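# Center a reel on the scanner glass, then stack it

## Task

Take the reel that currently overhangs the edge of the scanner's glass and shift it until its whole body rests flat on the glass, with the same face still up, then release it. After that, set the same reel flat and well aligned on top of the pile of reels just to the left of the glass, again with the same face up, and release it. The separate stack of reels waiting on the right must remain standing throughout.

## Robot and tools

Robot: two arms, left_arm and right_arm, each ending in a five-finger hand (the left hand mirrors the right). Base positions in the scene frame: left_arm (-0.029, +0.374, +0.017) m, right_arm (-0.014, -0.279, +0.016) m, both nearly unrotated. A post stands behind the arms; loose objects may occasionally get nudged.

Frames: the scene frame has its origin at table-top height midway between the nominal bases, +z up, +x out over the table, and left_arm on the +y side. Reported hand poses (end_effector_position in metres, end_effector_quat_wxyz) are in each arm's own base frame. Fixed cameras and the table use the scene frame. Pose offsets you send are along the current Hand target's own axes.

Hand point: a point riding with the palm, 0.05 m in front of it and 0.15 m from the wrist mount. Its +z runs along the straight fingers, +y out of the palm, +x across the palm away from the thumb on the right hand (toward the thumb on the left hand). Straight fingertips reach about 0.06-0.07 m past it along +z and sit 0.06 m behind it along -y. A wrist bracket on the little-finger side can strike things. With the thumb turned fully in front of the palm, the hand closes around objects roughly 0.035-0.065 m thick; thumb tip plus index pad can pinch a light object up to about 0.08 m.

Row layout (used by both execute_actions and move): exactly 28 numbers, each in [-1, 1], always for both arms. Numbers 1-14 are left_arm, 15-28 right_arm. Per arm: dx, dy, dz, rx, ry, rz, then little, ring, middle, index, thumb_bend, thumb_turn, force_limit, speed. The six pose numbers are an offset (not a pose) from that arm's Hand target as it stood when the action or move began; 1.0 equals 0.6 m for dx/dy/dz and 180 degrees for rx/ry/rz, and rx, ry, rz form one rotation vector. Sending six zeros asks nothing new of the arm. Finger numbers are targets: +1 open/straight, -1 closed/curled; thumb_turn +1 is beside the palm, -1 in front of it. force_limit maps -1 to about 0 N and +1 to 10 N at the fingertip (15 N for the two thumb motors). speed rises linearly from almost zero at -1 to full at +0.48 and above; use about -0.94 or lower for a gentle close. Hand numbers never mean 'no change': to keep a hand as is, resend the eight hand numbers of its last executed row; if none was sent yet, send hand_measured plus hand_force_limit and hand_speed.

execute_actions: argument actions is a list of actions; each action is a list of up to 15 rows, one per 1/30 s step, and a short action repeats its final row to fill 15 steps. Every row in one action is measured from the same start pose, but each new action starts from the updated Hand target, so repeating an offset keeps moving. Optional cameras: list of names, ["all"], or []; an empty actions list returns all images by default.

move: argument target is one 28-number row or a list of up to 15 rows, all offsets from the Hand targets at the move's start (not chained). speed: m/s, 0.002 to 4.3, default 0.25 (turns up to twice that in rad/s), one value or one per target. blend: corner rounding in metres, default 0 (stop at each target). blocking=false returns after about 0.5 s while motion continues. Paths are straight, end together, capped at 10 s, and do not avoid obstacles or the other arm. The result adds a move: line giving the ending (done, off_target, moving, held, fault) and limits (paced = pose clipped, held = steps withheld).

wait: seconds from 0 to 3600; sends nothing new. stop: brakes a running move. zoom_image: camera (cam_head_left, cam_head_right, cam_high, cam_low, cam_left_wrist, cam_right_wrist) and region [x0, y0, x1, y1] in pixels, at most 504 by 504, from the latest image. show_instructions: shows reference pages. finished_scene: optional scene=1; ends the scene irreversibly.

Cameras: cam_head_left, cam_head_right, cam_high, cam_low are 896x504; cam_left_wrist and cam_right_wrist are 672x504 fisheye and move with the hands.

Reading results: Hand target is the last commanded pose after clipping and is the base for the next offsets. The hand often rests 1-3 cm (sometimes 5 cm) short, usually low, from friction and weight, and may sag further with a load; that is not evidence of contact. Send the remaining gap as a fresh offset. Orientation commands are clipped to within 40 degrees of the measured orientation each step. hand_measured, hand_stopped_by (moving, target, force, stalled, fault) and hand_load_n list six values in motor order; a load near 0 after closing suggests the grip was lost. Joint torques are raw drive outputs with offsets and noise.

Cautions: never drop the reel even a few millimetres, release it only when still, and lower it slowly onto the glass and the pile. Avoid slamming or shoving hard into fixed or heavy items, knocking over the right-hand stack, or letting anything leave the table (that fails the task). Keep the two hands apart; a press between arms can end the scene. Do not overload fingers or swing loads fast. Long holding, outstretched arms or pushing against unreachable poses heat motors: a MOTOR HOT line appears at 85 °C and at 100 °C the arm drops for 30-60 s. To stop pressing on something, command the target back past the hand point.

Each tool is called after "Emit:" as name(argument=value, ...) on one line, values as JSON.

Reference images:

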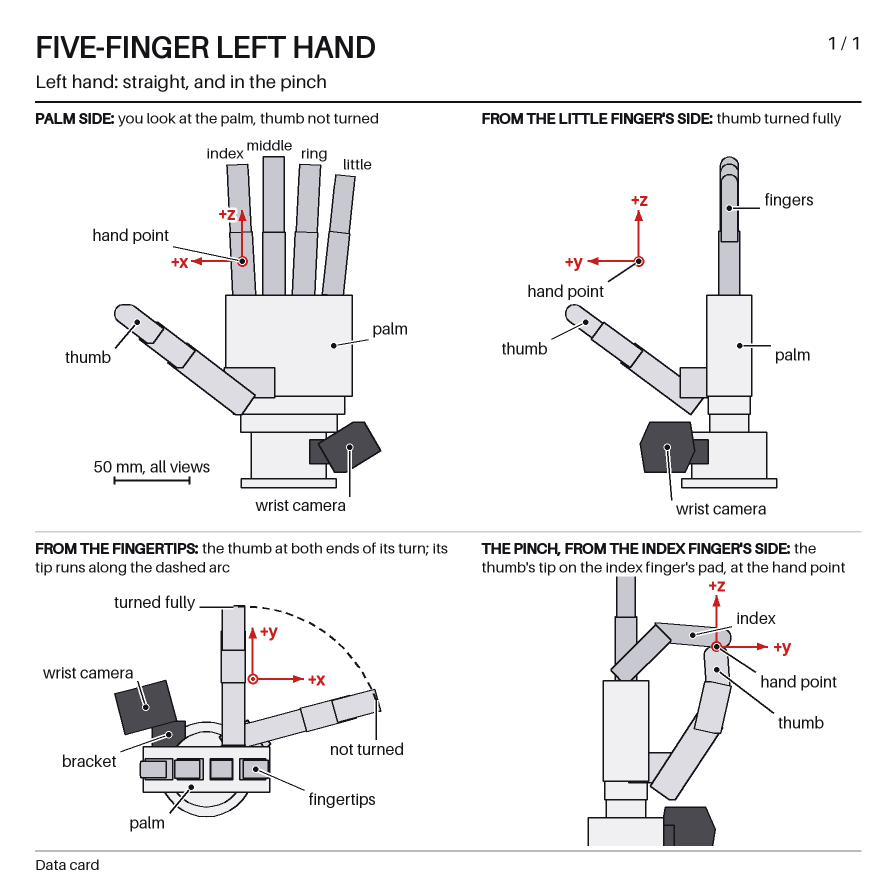

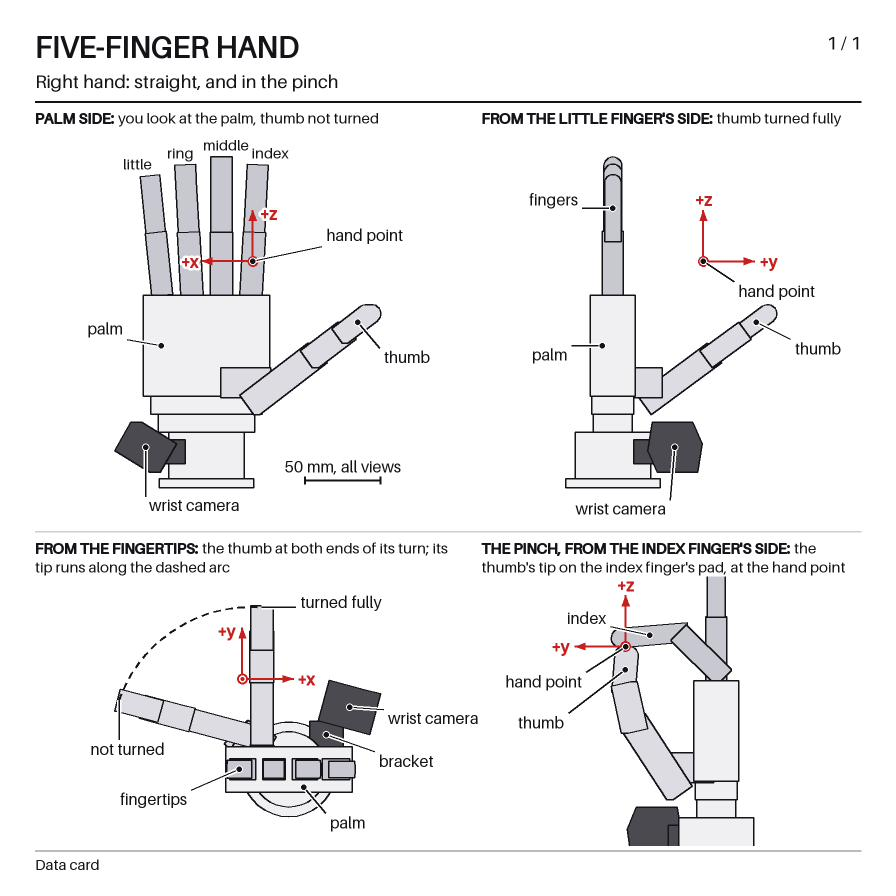

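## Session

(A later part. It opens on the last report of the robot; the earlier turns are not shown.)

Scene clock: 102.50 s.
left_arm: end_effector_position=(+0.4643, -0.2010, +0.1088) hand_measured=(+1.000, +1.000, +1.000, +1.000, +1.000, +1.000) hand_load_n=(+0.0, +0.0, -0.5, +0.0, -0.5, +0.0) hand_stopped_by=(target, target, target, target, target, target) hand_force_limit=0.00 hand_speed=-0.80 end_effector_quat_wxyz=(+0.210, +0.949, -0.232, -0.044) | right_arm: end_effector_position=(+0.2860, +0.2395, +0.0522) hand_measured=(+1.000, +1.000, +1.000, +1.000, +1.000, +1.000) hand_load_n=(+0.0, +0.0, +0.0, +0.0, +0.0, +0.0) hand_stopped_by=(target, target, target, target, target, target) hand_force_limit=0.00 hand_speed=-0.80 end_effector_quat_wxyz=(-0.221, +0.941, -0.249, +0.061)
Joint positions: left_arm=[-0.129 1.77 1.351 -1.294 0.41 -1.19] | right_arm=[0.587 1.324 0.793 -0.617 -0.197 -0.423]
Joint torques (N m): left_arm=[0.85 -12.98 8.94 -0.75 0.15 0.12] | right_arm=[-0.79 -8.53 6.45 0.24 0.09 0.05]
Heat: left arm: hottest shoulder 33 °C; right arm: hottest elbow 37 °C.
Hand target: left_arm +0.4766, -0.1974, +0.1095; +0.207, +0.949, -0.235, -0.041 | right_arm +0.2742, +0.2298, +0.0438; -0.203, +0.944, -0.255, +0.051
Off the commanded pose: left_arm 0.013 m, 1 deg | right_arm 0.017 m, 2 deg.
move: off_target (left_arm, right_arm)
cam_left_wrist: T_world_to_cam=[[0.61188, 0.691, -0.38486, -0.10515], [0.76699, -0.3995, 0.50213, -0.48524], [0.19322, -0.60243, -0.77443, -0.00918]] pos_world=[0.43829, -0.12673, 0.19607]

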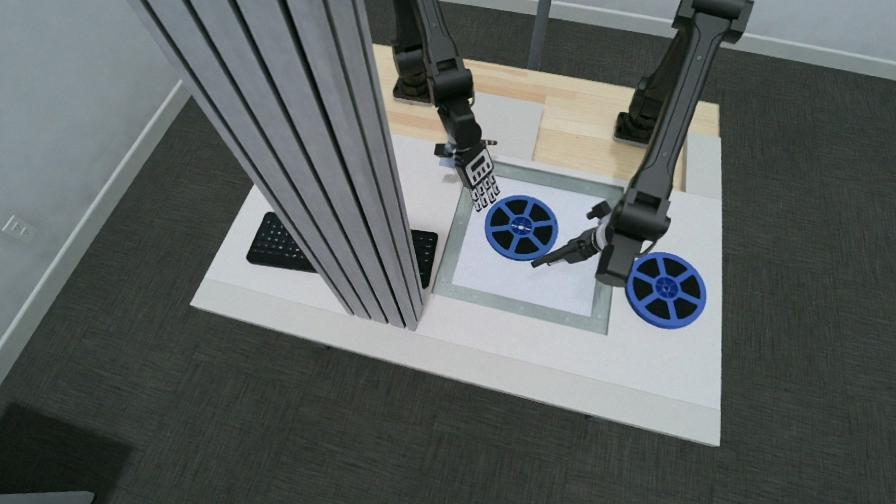

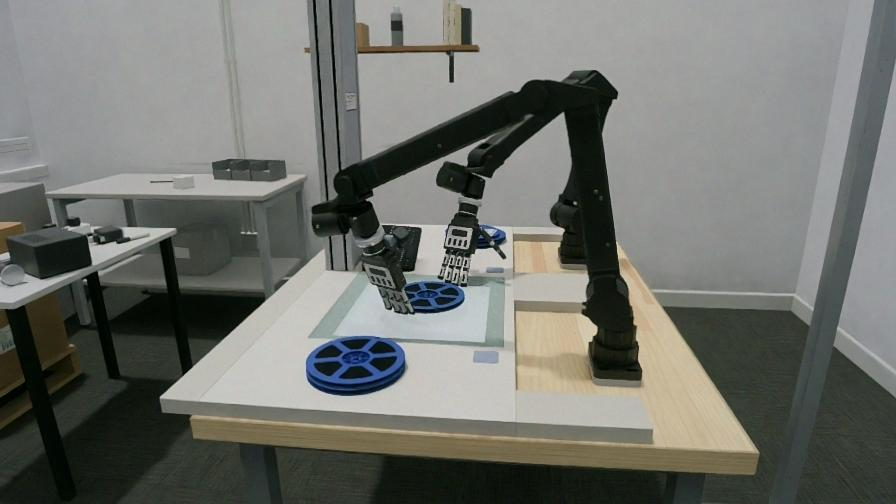

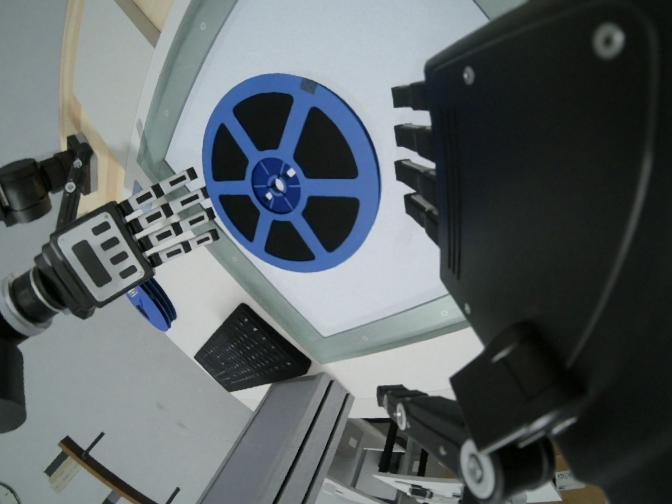

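Emit:
move(target=[0.0017,0.0505,0.0437,0,0,0,1,1,1,1,1,1,0,-0.8,-0.0008,-0.0335,0.018,0,0,0,1,1,1,1,1,1,0,-0.8], speed=0.04, cameras=["cam_high","cam_low","cam_left_wrist"])

Emit:
zoom_image(camera="cam_left_wrist", region=[150, 20, 470, 280])

Emit:
zoom_image(camera="cam_high", region=[460, 160, 580, 270])

Scene clock: 105.43 s.
left_arm: end_effector_position=(+0.4661, -0.2263, +0.1098) hand_measured=(+1.000, +1.000, +1.000, +1.000, +1.000, +1.000) hand_load_n=(+0.0, +0.0, +0.0, +0.0, +0.0, +0.0) hand_stopped_by=(target, target, target, target, target, target) hand_force_limit=0.00 hand_speed=-0.80 end_effector_quat_wxyz=(+0.205, +0.949, -0.238, -0.030) | right_arm: end_effector_position=(+0.2857, +0.2434, +0.0530) hand_measured=(+1.000, +1.000, +1.000, +1.000, +1.000, +1.000) hand_load_n=(+0.0, +0.0, -1.0, +0.0, +0.0, +0.0) hand_stopped_by=(target, target, target, target, target, target) hand_force_limit=0.00 hand_speed=-0.80 end_effector_quat_wxyz=(-0.217, +0.940, -0.255, +0.061)
Joint positions: left_arm=[-0.181 1.762 1.348 -1.248 0.407 -1.241] | right_arm=[0.599 1.331 0.802 -0.624 -0.184 -0.403]
Joint torques (N m): left_arm=[-0.5 -13.74 5.3 0.14 0.61 -0.11] | right_arm=[0.56 -5.07 9.26 0.94 0.02 0.08]
Heat: left arm: hottest shoulder 33 °C; right arm: hottest elbow 37 °C.
Hand target: left_arm +0.4601, -0.2321, +0.0982; +0.207, +0.949, -0.235, -0.041 | right_arm +0.2852, +0.2495, +0.0421; -0.203, +0.944, -0.255, +0.051
Off the commanded pose: left_arm 0.014 m, 1 deg | right_arm 0.013 m, 2 deg.
move: off_target (left_arm, right_arm)
cam_left_wrist: T_world_to_cam=[[0.62787, 0.6887, -0.36258, -0.09882], [0.74808, -0.4054, 0.52539, -0.49228], [0.21485, -0.60112, -0.76974, -0.03433]] pos_world=[0.43768, -0.15214, 0.19638]

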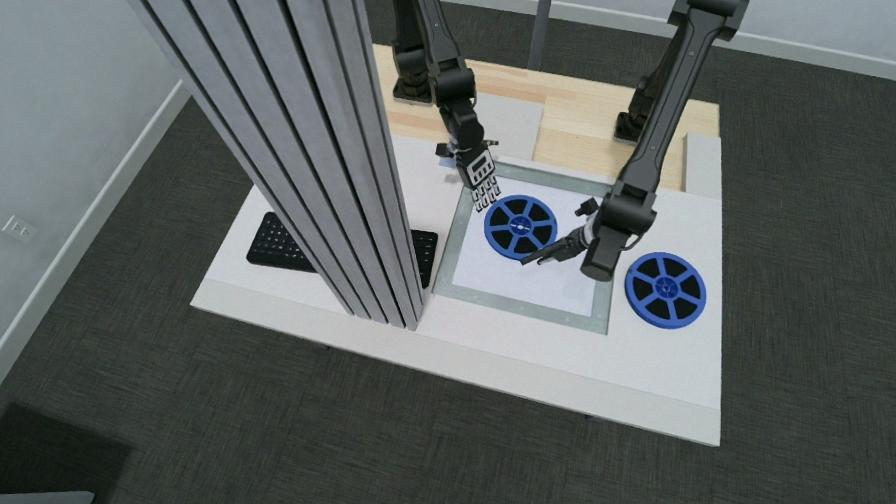

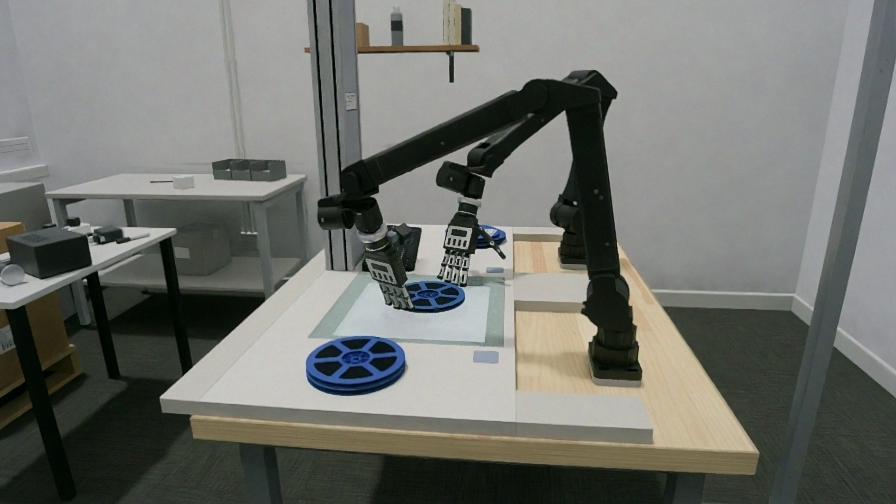

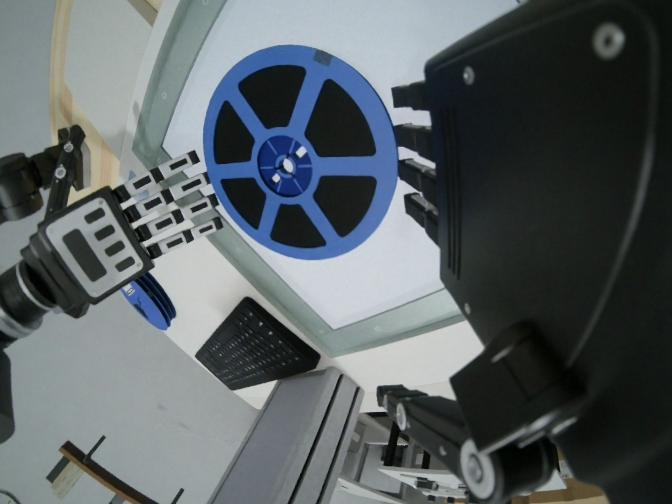

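Scaled by 1.575 from the camera's image (finer frame: 960x720).

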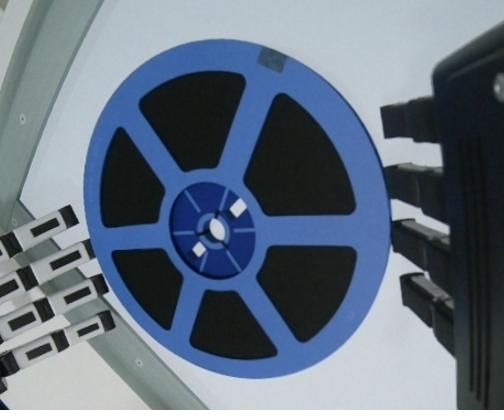

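Scaled by 4.200 from the camera's image (finer frame: 1280x720).

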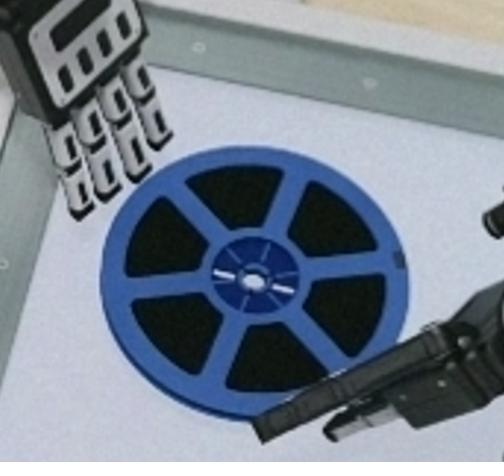

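Emit:
move(target=[0.0078,0.0185,0.0085,0,0,0,1,1,1,1,1,1,0,-0.8,0.0015,-0.0223,0.0113,0,0,0,1,1,1,1,1,1,0,-0.8], speed=0.03, cameras=["cam_left_wrist","cam_high"])

Emit:
zoom_image(camera="cam_left_wrist", region=[150, 20, 470, 280])

Emit:
zoom_image(camera="cam_high", region=[460, 160, 580, 270])

Scene clock: 107.00 s.
left_arm: end_effector_position=(+0.4669, -0.2280, +0.1091) hand_measured=(+1.000, +1.000, +1.000, +1.000, +1.000, +1.000) hand_load_n=(+0.0, +0.5, +0.0, +0.0, +0.0, +0.0) hand_stopped_by=(target, target, target, target, target, target) hand_force_limit=0.00 hand_speed=-0.80 end_effector_quat_wxyz=(+0.200, +0.952, -0.230, -0.031) | right_arm: end_effector_position=(+0.2899, +0.2495, +0.0547) hand_measured=(+1.000, +1.000, +1.000, +1.000, +1.000, +1.000) hand_load_n=(+0.0, +0.0, -5.5, +0.0, +0.0, +0.0) hand_stopped_by=(target, target, target, target, target, target) hand_force_limit=0.00 hand_speed=-0.80 end_effector_quat_wxyz=(-0.212, +0.941, -0.258, +0.059)
Joint positions: left_arm=[-0.187 1.761 1.348 -1.246 0.399 -1.265] | right_arm=[0.608 1.354 0.83 -0.639 -0.177 -0.39]
Joint torques (N m): left_arm=[-2.08 -13.86 5.3 0.47 1.05 -0.13] | right_arm=[0.97 -4.42 9.74 1.65 -0.04 0.1]
Heat: left arm: hottest shoulder 33 °C; right arm: hottest elbow 37 °C.
Hand target: left_arm +0.4585, -0.2451, +0.0981; +0.207, +0.949, -0.235, -0.041 | right_arm +0.2935, +0.2622, +0.0415; -0.203, +0.944, -0.255, +0.051
Off the commanded pose: left_arm 0.022 m, 1 deg | right_arm 0.019 m, 1 deg.
move: off_target (left_arm, right_arm)
cam_left_wrist: T_world_to_cam=[[0.61574, 0.70221, -0.35745, -0.09017], [0.75647, -0.39987, 0.51756, -0.49499], [0.2205, -0.58908, -0.77741, -0.03508]] pos_world=[0.4377, -0.15527, 0.19668]
Images, in order (width x height): cam_high 896x504, cam_left_wrist 672x504.

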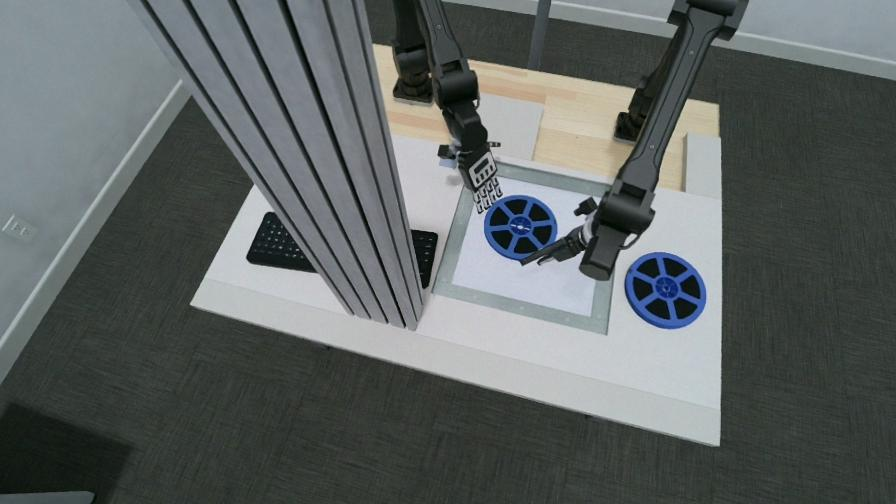

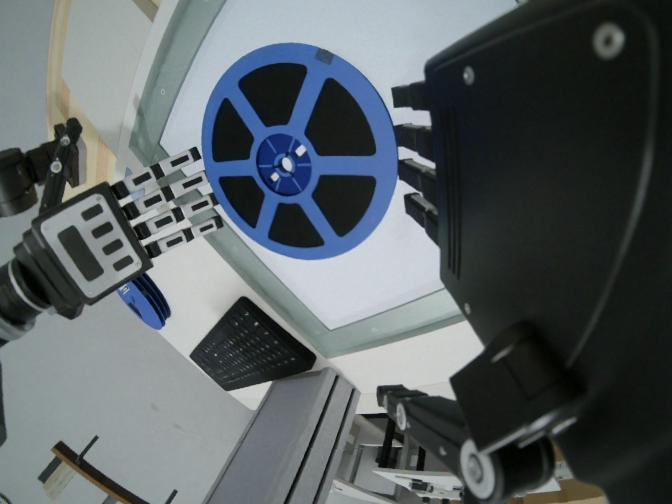

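Scaled by 1.575 from the camera's image (finer frame: 960x720).

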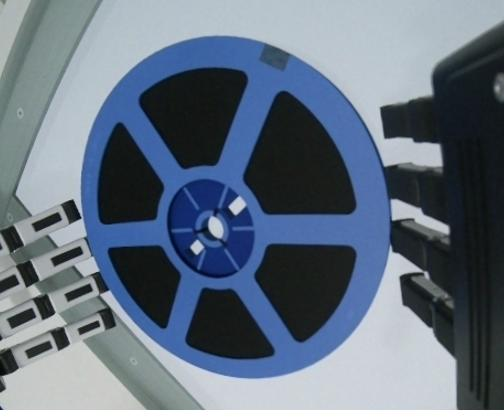

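Scaled by 4.200 from the camera's image (finer frame: 1280x720).

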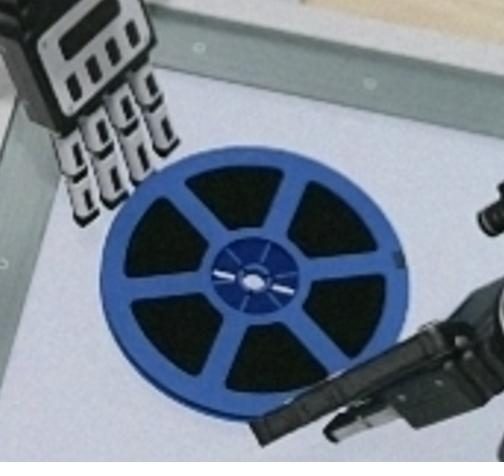

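Emit:
move(target=[0.0005,0.0224,-0.0338,0,0,0,1,1,1,1,1,1,0,-0.8,-0.0015,-0.0292,-0.0598,0,0,0,1,1,1,1,1,1,0,-0.8], speed=0.04, cameras=["cam_low"])

Emit:
zoom_image(camera="cam_low", region=[370, 240, 490, 310])

Scene clock: 109.10 s.
left_arm: end_effector_position=(+0.4595, -0.2360, +0.1105) hand_measured=(+1.000, +1.000, +1.000, +1.000, +1.000, +1.000) hand_load_n=(+0.5, +0.5, +0.0, +0.0, +0.0, +0.0) hand_stopped_by=(target, target, target, target, target, target) hand_force_limit=0.00 hand_speed=-0.80 end_effector_quat_wxyz=(+0.199, +0.951, -0.233, -0.041) | right_arm: end_effector_position=(+0.2802, +0.2449, +0.0619) hand_measured=(+1.000, +1.000, +1.000, +1.000, +1.000, +1.000) hand_load_n=(+0.0, +0.0, -1.0, +0.0, +0.0, +0.0) hand_stopped_by=(target, target, target, target, target, target) hand_force_limit=0.00 hand_speed=-0.80 end_effector_quat_wxyz=(-0.182, +0.947, -0.262, +0.039)
Joint positions: left_arm=[-0.206 1.758 1.348 -1.262 0.398 -1.276] | right_arm=[0.617 1.363 0.868 -0.739 -0.167 -0.386]
Joint torques (N m): left_arm=[-1.26 -15.79 7.31 -0.85 1.14 -0.15] | right_arm=[0.44 -9.47 11.85 0.8 -0.36 0.09]
Heat: left arm: hottest shoulder 33 °C; right arm: hottest elbow 37 °C.
Hand target: left_arm +0.4566, -0.2484, +0.1221; +0.207, +0.949, -0.235, -0.041 | right_arm +0.2936, +0.2635, +0.0813; -0.203, +0.944, -0.255, +0.051
Off the commanded pose: left_arm 0.017 m, 1 deg | right_arm 0.030 m, 3 deg.
move: off_target (left_arm, right_arm)

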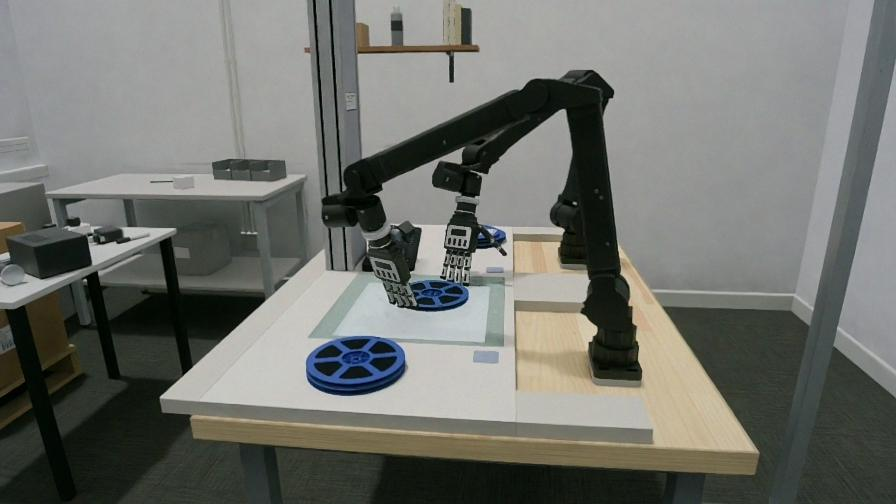

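Scaled by 4.200 from the camera's image (finer frame: 1280x720).

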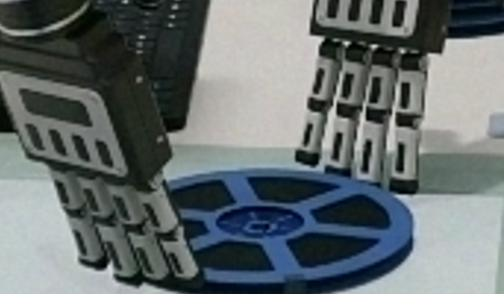

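Emit:
move(target=[0.0,0.006,0.003,0,0,0,1,1,1,1,1,1,0,-0.8,0.0003,-0.0302,0.013,0,0,0,1,1,1,1,1,1,0,-0.8], speed=0.03)

Scene clock: 110.33 s.
left_arm: end_effector_position=(+0.4596, -0.2361, +0.1113) hand_measured=(+1.000, +1.000, +1.000, +1.000, +1.000, +1.000) hand_load_n=(+0.0, +0.5, +0.0, +0.0, +0.0, +0.0) hand_stopped_by=(target, target, target, target, target, target) hand_force_limit=0.00 hand_speed=-0.80 end_effector_quat_wxyz=(+0.197, +0.952, -0.232, -0.040) | right_arm: end_effector_position=(+0.2813, +0.2499, +0.0647) hand_measured=(+1.000, +1.000, +1.000, +1.000, +1.000, +1.000) hand_load_n=(+0.0, +0.0, -6.5, -0.5, +0.0, +0.0) hand_stopped_by=(target, target, target, target, target, target) hand_force_limit=0.00 hand_speed=-0.80 end_effector_quat_wxyz=(-0.173, +0.948, -0.265, +0.036)
Joint positions: left_arm=[-0.207 1.755 1.348 -1.263 0.394 -1.281] | right_arm=[0.629 1.381 0.896 -0.766 -0.157 -0.371]
Joint torques (N m): left_arm=[-1.96 -15.5 6.98 -0.72 1.33 -0.15] | right_arm=[1.2 -7.82 13.22 1.73 -0.51 0.11]
Heat: left arm: hottest shoulder 33 °C; right arm: hottest elbow 37 °C.
Hand target: left_arm +0.4547, -0.2519, +0.1221; +0.207, +0.949, -0.235, -0.041 | right_arm +0.3037, +0.2806, +0.0818; -0.203, +0.944, -0.255, +0.051
Off the commanded pose: left_arm 0.020 m, 1 deg | right_arm 0.041 m, 4 deg.
move: off_target (left_arm, right_arm)

Emit:
wait(seconds=0.1, cameras=["cam_low","cam_high","cam_left_wrist","cam_head_right"])

Emit:
zoom_image(camera="cam_low", region=[400, 260, 480, 310])

Emit:
zoom_image(camera="cam_high", region=[465, 165, 565, 265])

Emit:
zoom_image(camera="cam_left_wrist", region=[110, 20, 430, 280])

Scene clock: 110.97 s.
left_arm: end_effector_position=(+0.4596, -0.2361, +0.1113) hand_measured=(+1.000, +1.000, +1.000, +1.000, +1.000, +1.000) hand_load_n=(+0.0, +0.5, +0.0, +0.0, +0.0, +0.0) hand_stopped_by=(target, target, target, target, target, target) hand_force_limit=0.00 hand_speed=-0.80 end_effector_quat_wxyz=(+0.197, +0.952, -0.231, -0.040) | right_arm: end_effector_position=(+0.2812, +0.2499, +0.0645) hand_measured=(+1.000, +1.000, +1.000, +1.000, +1.000, +1.000) hand_load_n=(+0.0, -0.5, -7.0, +0.0, +0.0, +0.0) hand_stopped_by=(target, target, target, target, target, target) hand_force_limit=0.00 hand_speed=-0.80 end_effector_quat_wxyz=(-0.173, +0.948, -0.266, +0.035)
Joint positions: left_arm=[-0.207 1.755 1.348 -1.263 0.394 -1.282] | right_arm=[0.629 1.382 0.896 -0.766 -0.157 -0.37]
Joint torques (N m): left_arm=[-1.79 -15.5 7.01 -0.66 1.34 -0.16] | right_arm=[1.14 -7.94 13.18 1.77 -0.51 0.1]
Heat: left arm: hottest shoulder 33 °C; right arm: hottest elbow 37 °C.
Hand target: left_arm +0.4547, -0.2519, +0.1221; +0.207, +0.949, -0.235, -0.041 | right_arm +0.3037, +0.2806, +0.0816; -0.203, +0.944, -0.255, +0.051
Off the commanded pose: left_arm 0.020 m, 1 deg | right_arm 0.042 m, 4 deg.
wait: 0.10 s; at rest from the start
cam_left_wrist: T_world_to_cam=[[0.6144, 0.70196, -0.36022, -0.07835], [0.76191, -0.40929, 0.50197, -0.49688], [0.20493, -0.58286, -0.7863, -0.027]] pos_world=[0.43225, -0.16411, 0.19997]
Images, in order (width x height): cam_head_right 896x504, cam_high 896x504, cam_low 896x504, cam_left_wrist 672x504.

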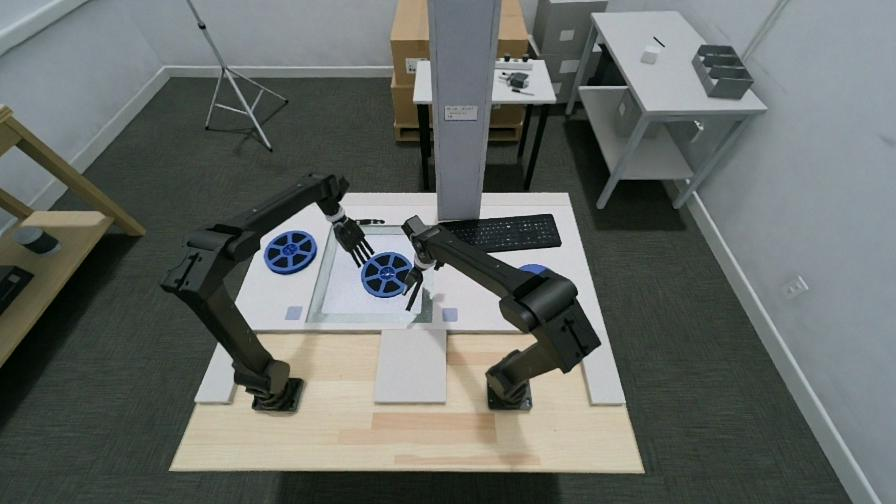

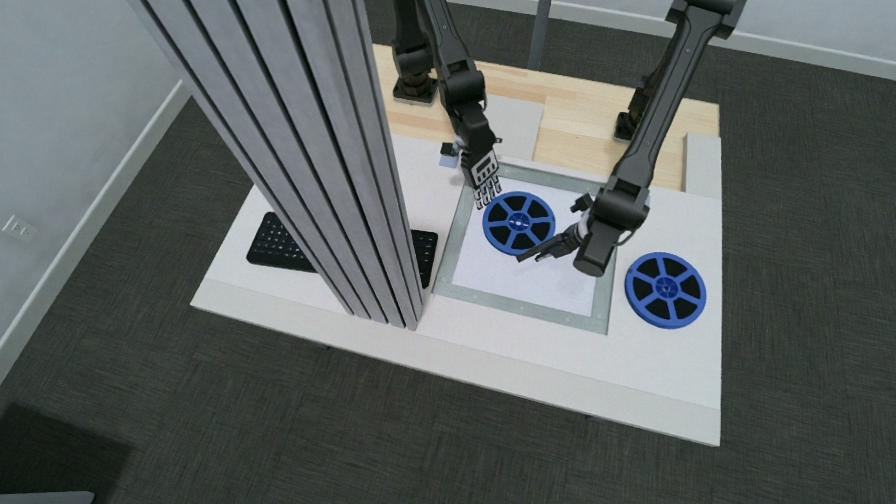

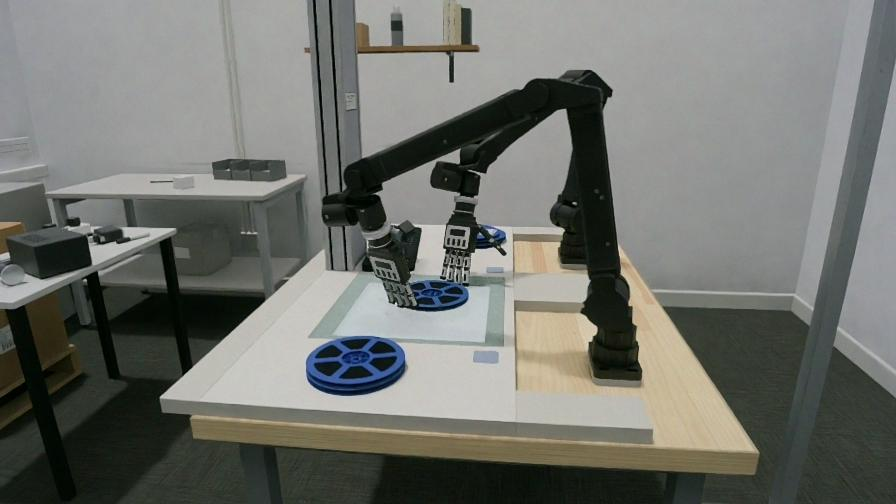

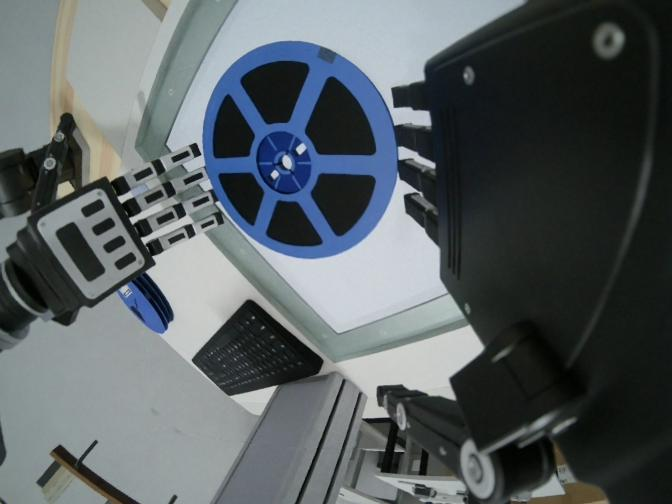

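Scaled by 6.300 from the camera's image (finer frame: 1280x720).

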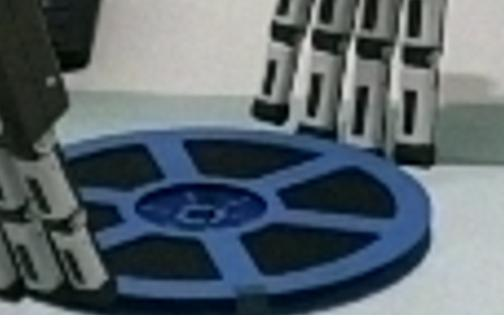

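Scaled by 5.040 from the camera's image (finer frame: 1280x720).

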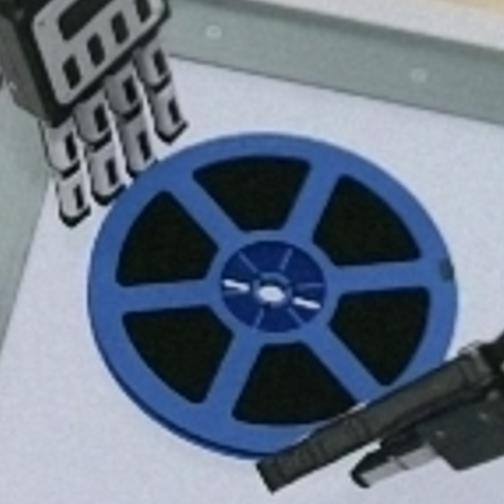

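Scaled by 1.575 from the camera's image (finer frame: 960x720).

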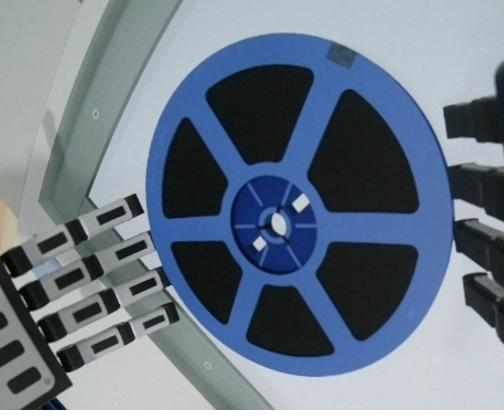

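Emit:
move(target=[-0.0002,-0.0265,0.0357,0,0,0,1,1,1,1,1,1,0,-0.8,0.0017,0.0727,0.0522,0,0,0,1,1,1,1,1,1,0,-0.8], speed=0.03, cameras=["cam_low","cam_left_wrist"])

Emit:
zoom_image(camera="cam_low", region=[400, 260, 480, 310])

Scene clock: 114.27 s.
left_arm: end_effector_position=(+0.4690, -0.2364, +0.1100) hand_measured=(+1.000, +1.000, +1.000, +1.000, +1.000, +1.000) hand_load_n=(+0.0, +0.5, +0.0, +0.5, +0.0, +0.0) hand_stopped_by=(target, target, target, target, target, target) hand_force_limit=0.00 hand_speed=-0.80 end_effector_quat_wxyz=(+0.192, +0.952, -0.235, -0.021) | right_arm: end_effector_position=(+0.2838, +0.2522, +0.0571) hand_measured=(+1.000, +1.000, +1.000, +1.000, +1.000, +1.000) hand_load_n=(+0.0, -2.0, -7.5, +0.0, +0.0, +0.0) hand_stopped_by=(target, target, target, target, target, target) hand_force_limit=0.00 hand_speed=-0.80 end_effector_quat_wxyz=(-0.203, +0.943, -0.259, +0.049)
Joint positions: left_arm=[-0.207 1.755 1.348 -1.222 0.385 -1.282] | right_arm=[0.621 1.358 0.844 -0.672 -0.177 -0.378]
Joint torques (N m): left_arm=[-0.97 -13.1 5.11 -0.08 1.6 -0.07] | right_arm=[-0.67 -5.25 6.94 3.28 -0.15 -0.06]
Heat: left arm: hottest shoulder 33 °C; right arm: hottest elbow 37 °C.
Hand target: left_arm +0.4577, -0.2471, +0.0961; +0.207, +0.949, -0.235, -0.041 | right_arm +0.2907, +0.2569, +0.0354; -0.203, +0.944, -0.255, +0.051
Off the commanded pose: left_arm 0.021 m, 3 deg | right_arm 0.024 m, 1 deg.
move: off_target (left_arm, right_arm)
cam_left_wrist: T_world_to_cam=[[0.62866, 0.70201, -0.33462, -0.09397], [0.7406, -0.40915, 0.53301, -0.49683], [0.23727, -0.5829, -0.77713, -0.04631]] pos_world=[0.43802, -0.16431, 0.19738]

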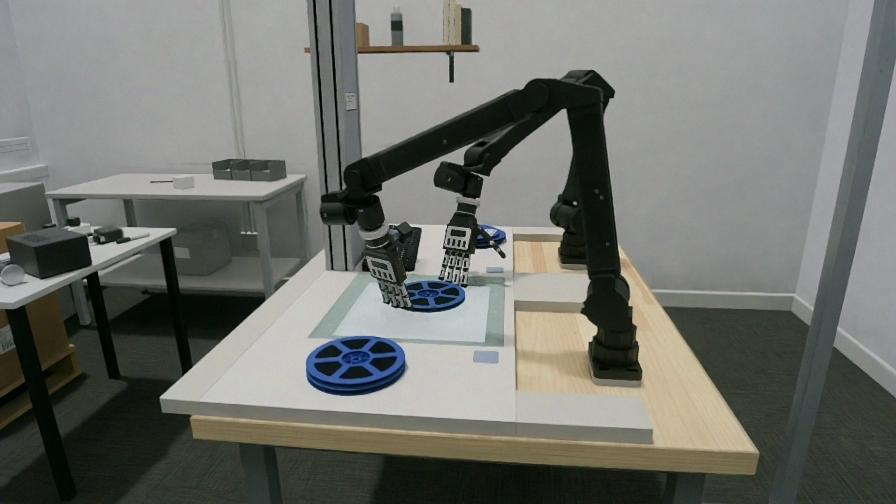

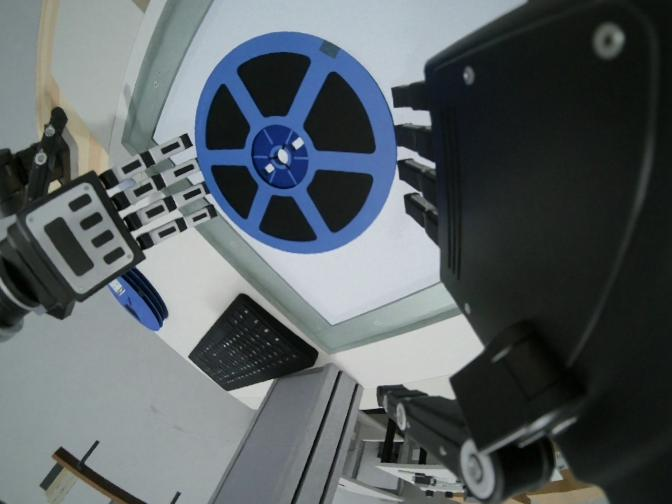

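Scaled by 6.300 from the camera's image (finer frame: 1280x720).

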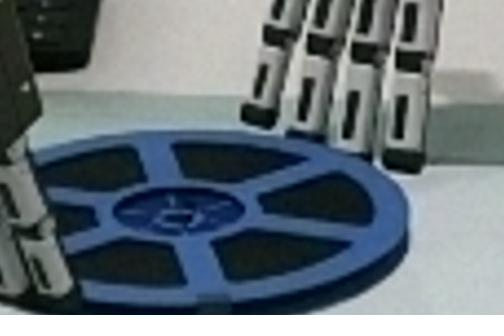

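Emit:
move(target=[0,0,0,0,0,0,1,1,1,1,1,1,0,-0.8,0.0005,0.035,-0.013,0,0,0,1,1,1,1,1,1,0,-0.8], speed=0.03, cameras=["cam_high"])

Emit:
zoom_image(camera="cam_high", region=[465, 165, 565, 265])

Scene clock: 115.67 s.
left_arm: end_effector_position=(+0.4690, -0.2369, +0.1100) hand_measured=(+1.000, +1.000, +1.000, +1.000, +1.000, +1.000) hand_load_n=(+0.0, +0.5, +0.0, +0.0, +0.0, +0.0) hand_stopped_by=(target, target, target, target, target, target) hand_force_limit=0.00 hand_speed=-0.80 end_effector_quat_wxyz=(+0.194, +0.952, -0.235, -0.020) | right_arm: end_effector_position=(+0.2827, +0.2462, +0.0528) hand_measured=(+1.000, +1.000, +1.000, +1.000, +1.000, +1.000) hand_load_n=(-0.5, +0.0, +0.0, +0.0, +0.0, -0.5) hand_stopped_by=(target, target, target, target, target, target) hand_force_limit=0.00 hand_speed=-0.80 end_effector_quat_wxyz=(-0.219, +0.941, -0.252, +0.056)
Joint positions: left_arm=[-0.207 1.755 1.347 -1.22 0.389 -1.282] | right_arm=[0.605 1.333 0.802 -0.626 -0.194 -0.401]
Joint torques (N m): left_arm=[-0.79 -13.16 5.16 -0.2 1.47 -0.06] | right_arm=[-1.49 -6.53 6.08 1.7 0.1 -0.09]
Heat: left arm: hottest shoulder 33 °C; right arm: hottest elbow 37 °C.
Hand target: left_arm +0.4576, -0.2471, +0.0960; +0.207, +0.949, -0.235, -0.041 | right_arm +0.2798, +0.2374, +0.0337; -0.203, +0.944, -0.255, +0.051
Off the commanded pose: left_arm 0.021 m, 3 deg | right_arm 0.021 m, 2 deg.
move: off_target (right_arm)

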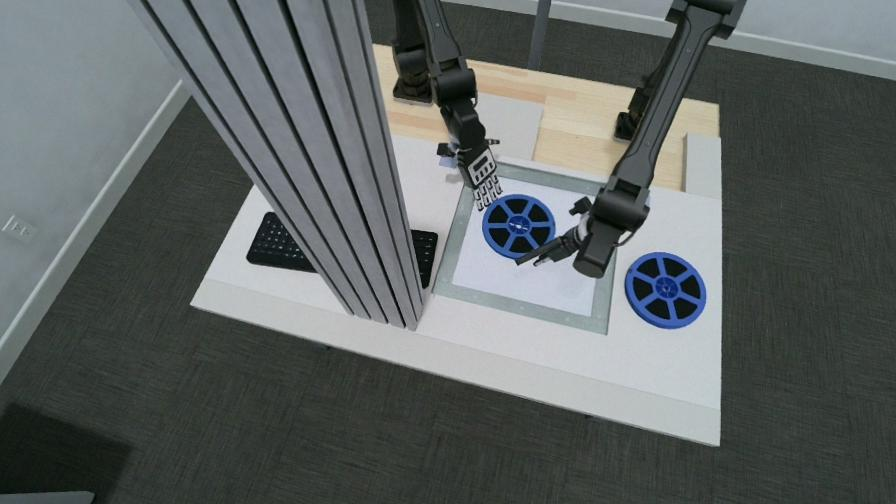

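Scaled by 5.040 from the camera's image (finer frame: 1280x720).

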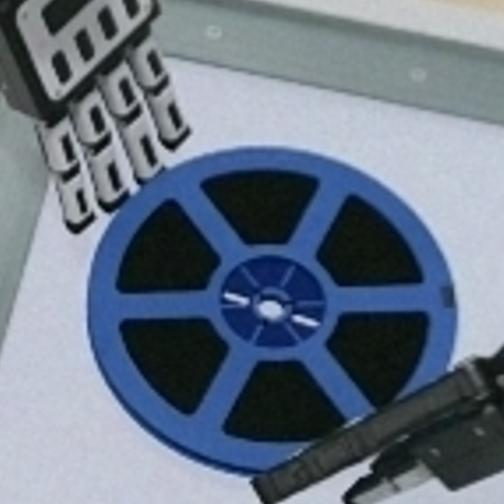

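Emit:
move(target=[0,0.0068,0.003,0,0,0,1,1,1,1,1,1,0,-0.8,-0.0005,-0.0422,0.0063,0,0,0,1,1,1,1,1,1,0,-0.8], speed=0.03, cameras=["cam_low"])

Emit:
zoom_image(camera="cam_low", region=[400, 260, 480, 310])

Scene clock: 118.13 s.
left_arm: end_effector_position=(+0.4690, -0.2370, +0.1097) hand_measured=(+1.000, +1.000, +1.000, +1.000, +1.000, +1.000) hand_load_n=(+0.0, +0.5, +0.0, +0.0, +0.0, +0.0) hand_stopped_by=(target, target, target, target, target, target) hand_force_limit=0.00 hand_speed=-0.80 end_effector_quat_wxyz=(+0.194, +0.952, -0.235, -0.020) | right_arm: end_effector_position=(+0.2839, +0.2486, +0.0544) hand_measured=(+1.000, +1.000, +1.000, +1.000, +1.000, +1.000) hand_load_n=(+0.0, -1.0, -4.5, +0.0, +0.0, +0.0) hand_stopped_by=(target, target, target, target, target, target) hand_force_limit=0.00 hand_speed=-0.80 end_effector_quat_wxyz=(-0.213, +0.941, -0.256, +0.053)
Joint positions: left_arm=[-0.207 1.755 1.345 -1.219 0.389 -1.282] | right_arm=[0.61 1.344 0.819 -0.642 -0.188 -0.392]
Joint torques (N m): left_arm=[-1.67 -13.39 4.93 -0.06 1.47 -0.14] | right_arm=[0.5 -4.07 9.81 1.76 0.28 0.08]
Heat: left arm: hottest shoulder 33 °C; right arm: hottest elbow 37 °C.
Hand target: left_arm +0.4556, -0.2511, +0.0961; +0.207, +0.949, -0.235, -0.041 | right_arm +0.2920, +0.2588, +0.0407; -0.203, +0.944, -0.255, +0.051
Off the commanded pose: left_arm 0.024 m, 3 deg | right_arm 0.019 m, 1 deg.
move: off_target (left_arm, right_arm)

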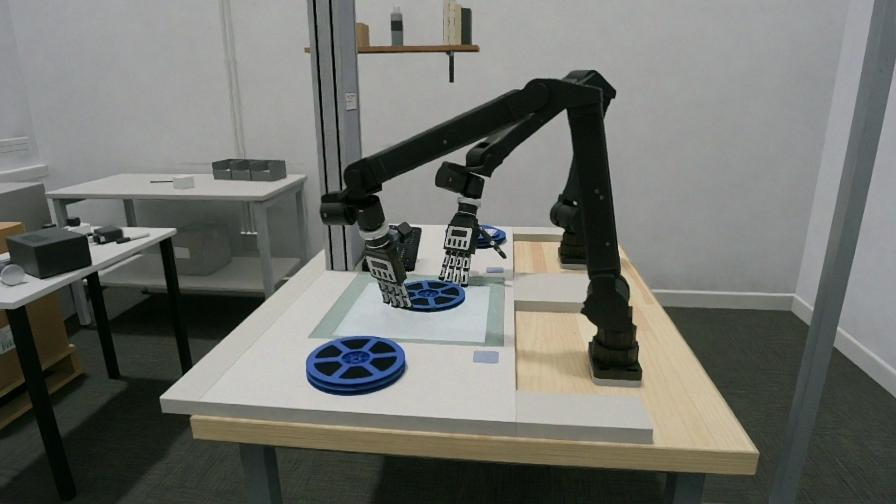

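Scaled by 6.300 from the camera's image (finer frame: 1280x720).

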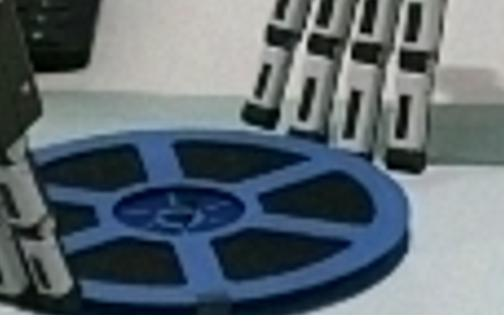

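Emit:
move(target=[0,0,0,0,0,0,1,1,1,1,1,1,0,-0.8,0,-0.0183,0.0078,0,0,0,1,1,1,1,1,1,0,-0.8], speed=0.03)

Emit:
move(target=[0.001,0.0204,-0.0457,0,0,0,1,1,1,1,1,1,0,-0.8,-0.0005,-0.0085,-0.0199,0,0,0,1,1,1,1,1,1,0,-0.8], speed=0.05)

Scene clock: 119.17 s.
left_arm: end_effector_position=(+0.4692, -0.2368, +0.1095) hand_measured=(+1.000, +1.000, +1.000, +1.000, +1.000, +1.000) hand_load_n=(+0.0, +0.5, +0.0, -0.5, +0.0, +0.0) hand_stopped_by=(target, target, target, target, target, target) hand_force_limit=0.00 hand_speed=-0.80 end_effector_quat_wxyz=(+0.194, +0.952, -0.235, -0.020) | right_arm: end_effector_position=(+0.2848, +0.2511, +0.0563) hand_measured=(+1.000, +1.000, +1.000, +1.000, +1.000, +1.000) hand_load_n=(+0.0, -3.0, -8.0, +0.0, +0.0, +0.0) hand_stopped_by=(target, target, target, target, target, target) hand_force_limit=0.00 hand_speed=-0.80 end_effector_quat_wxyz=(-0.206, +0.942, -0.260, +0.050)
Joint positions: left_arm=[-0.207 1.755 1.345 -1.218 0.388 -1.282] | right_arm=[0.616 1.357 0.839 -0.664 -0.18 -0.38]
Joint torques (N m): left_arm=[-1.61 -13.57 4.96 -0.02 1.52 -0.13] | right_arm=[1.08 -3.37 10.45 2.51 0.16 0.08]
Heat: left arm: hottest shoulder 33 °C; right arm: hottest elbow 37 °C.
Hand target: left_arm +0.4557, -0.2511, +0.0961; +0.207, +0.949, -0.235, -0.041 | right_arm +0.2981, +0.2692, +0.0410; -0.203, +0.944, -0.255, +0.051
Off the commanded pose: left_arm 0.024 m, 3 deg | right_arm 0.027 m, 1 deg.
move: off_target (right_arm)

Scene clock: 120.27 s.
left_arm: end_effector_position=(+0.4611, -0.2327, +0.1099) hand_measured=(+1.000, +1.000, +1.000, +1.000, +1.000, +1.000) hand_load_n=(+0.0, +0.5, +0.0, +0.0, -0.5, -0.5) hand_stopped_by=(target, target, target, target, target, target) hand_force_limit=0.00 hand_speed=-0.80 end_effector_quat_wxyz=(+0.189, +0.953, -0.232, -0.037) | right_arm: end_effector_position=(+0.2846, +0.2512, +0.0580) hand_measured=(+1.000, +1.000, +1.000, +1.000, +1.000, +1.000) hand_load_n=(+0.0, -0.5, -6.0, +0.0, +0.0, -0.5) hand_stopped_by=(target, target, target, target, target, target) hand_force_limit=0.00 hand_speed=-0.80 end_effector_quat_wxyz=(-0.199, +0.943, -0.261, +0.048)
Joint positions: left_arm=[-0.205 1.751 1.345 -1.257 0.377 -1.282] | right_arm=[0.619 1.363 0.852 -0.685 -0.175 -0.379]
Joint torques (N m): left_arm=[-1.85 -15.56 7.77 -1.22 1.98 -0.15] | right_arm=[0.79 -5.19 10.95 1.89 -0.03 0.07]
Heat: left arm: hottest shoulder 34 °C; right arm: hottest elbow 37 °C.
Hand target: left_arm +0.4556, -0.2511, +0.1260; +0.207, +0.949, -0.235, -0.041 | right_arm +0.2976, +0.2690, +0.0539; -0.203, +0.944, -0.255, +0.051
Off the commanded pose: left_arm 0.025 m, 2 deg | right_arm 0.023 m, 1 deg.
move: off_target (left_arm, right_arm)


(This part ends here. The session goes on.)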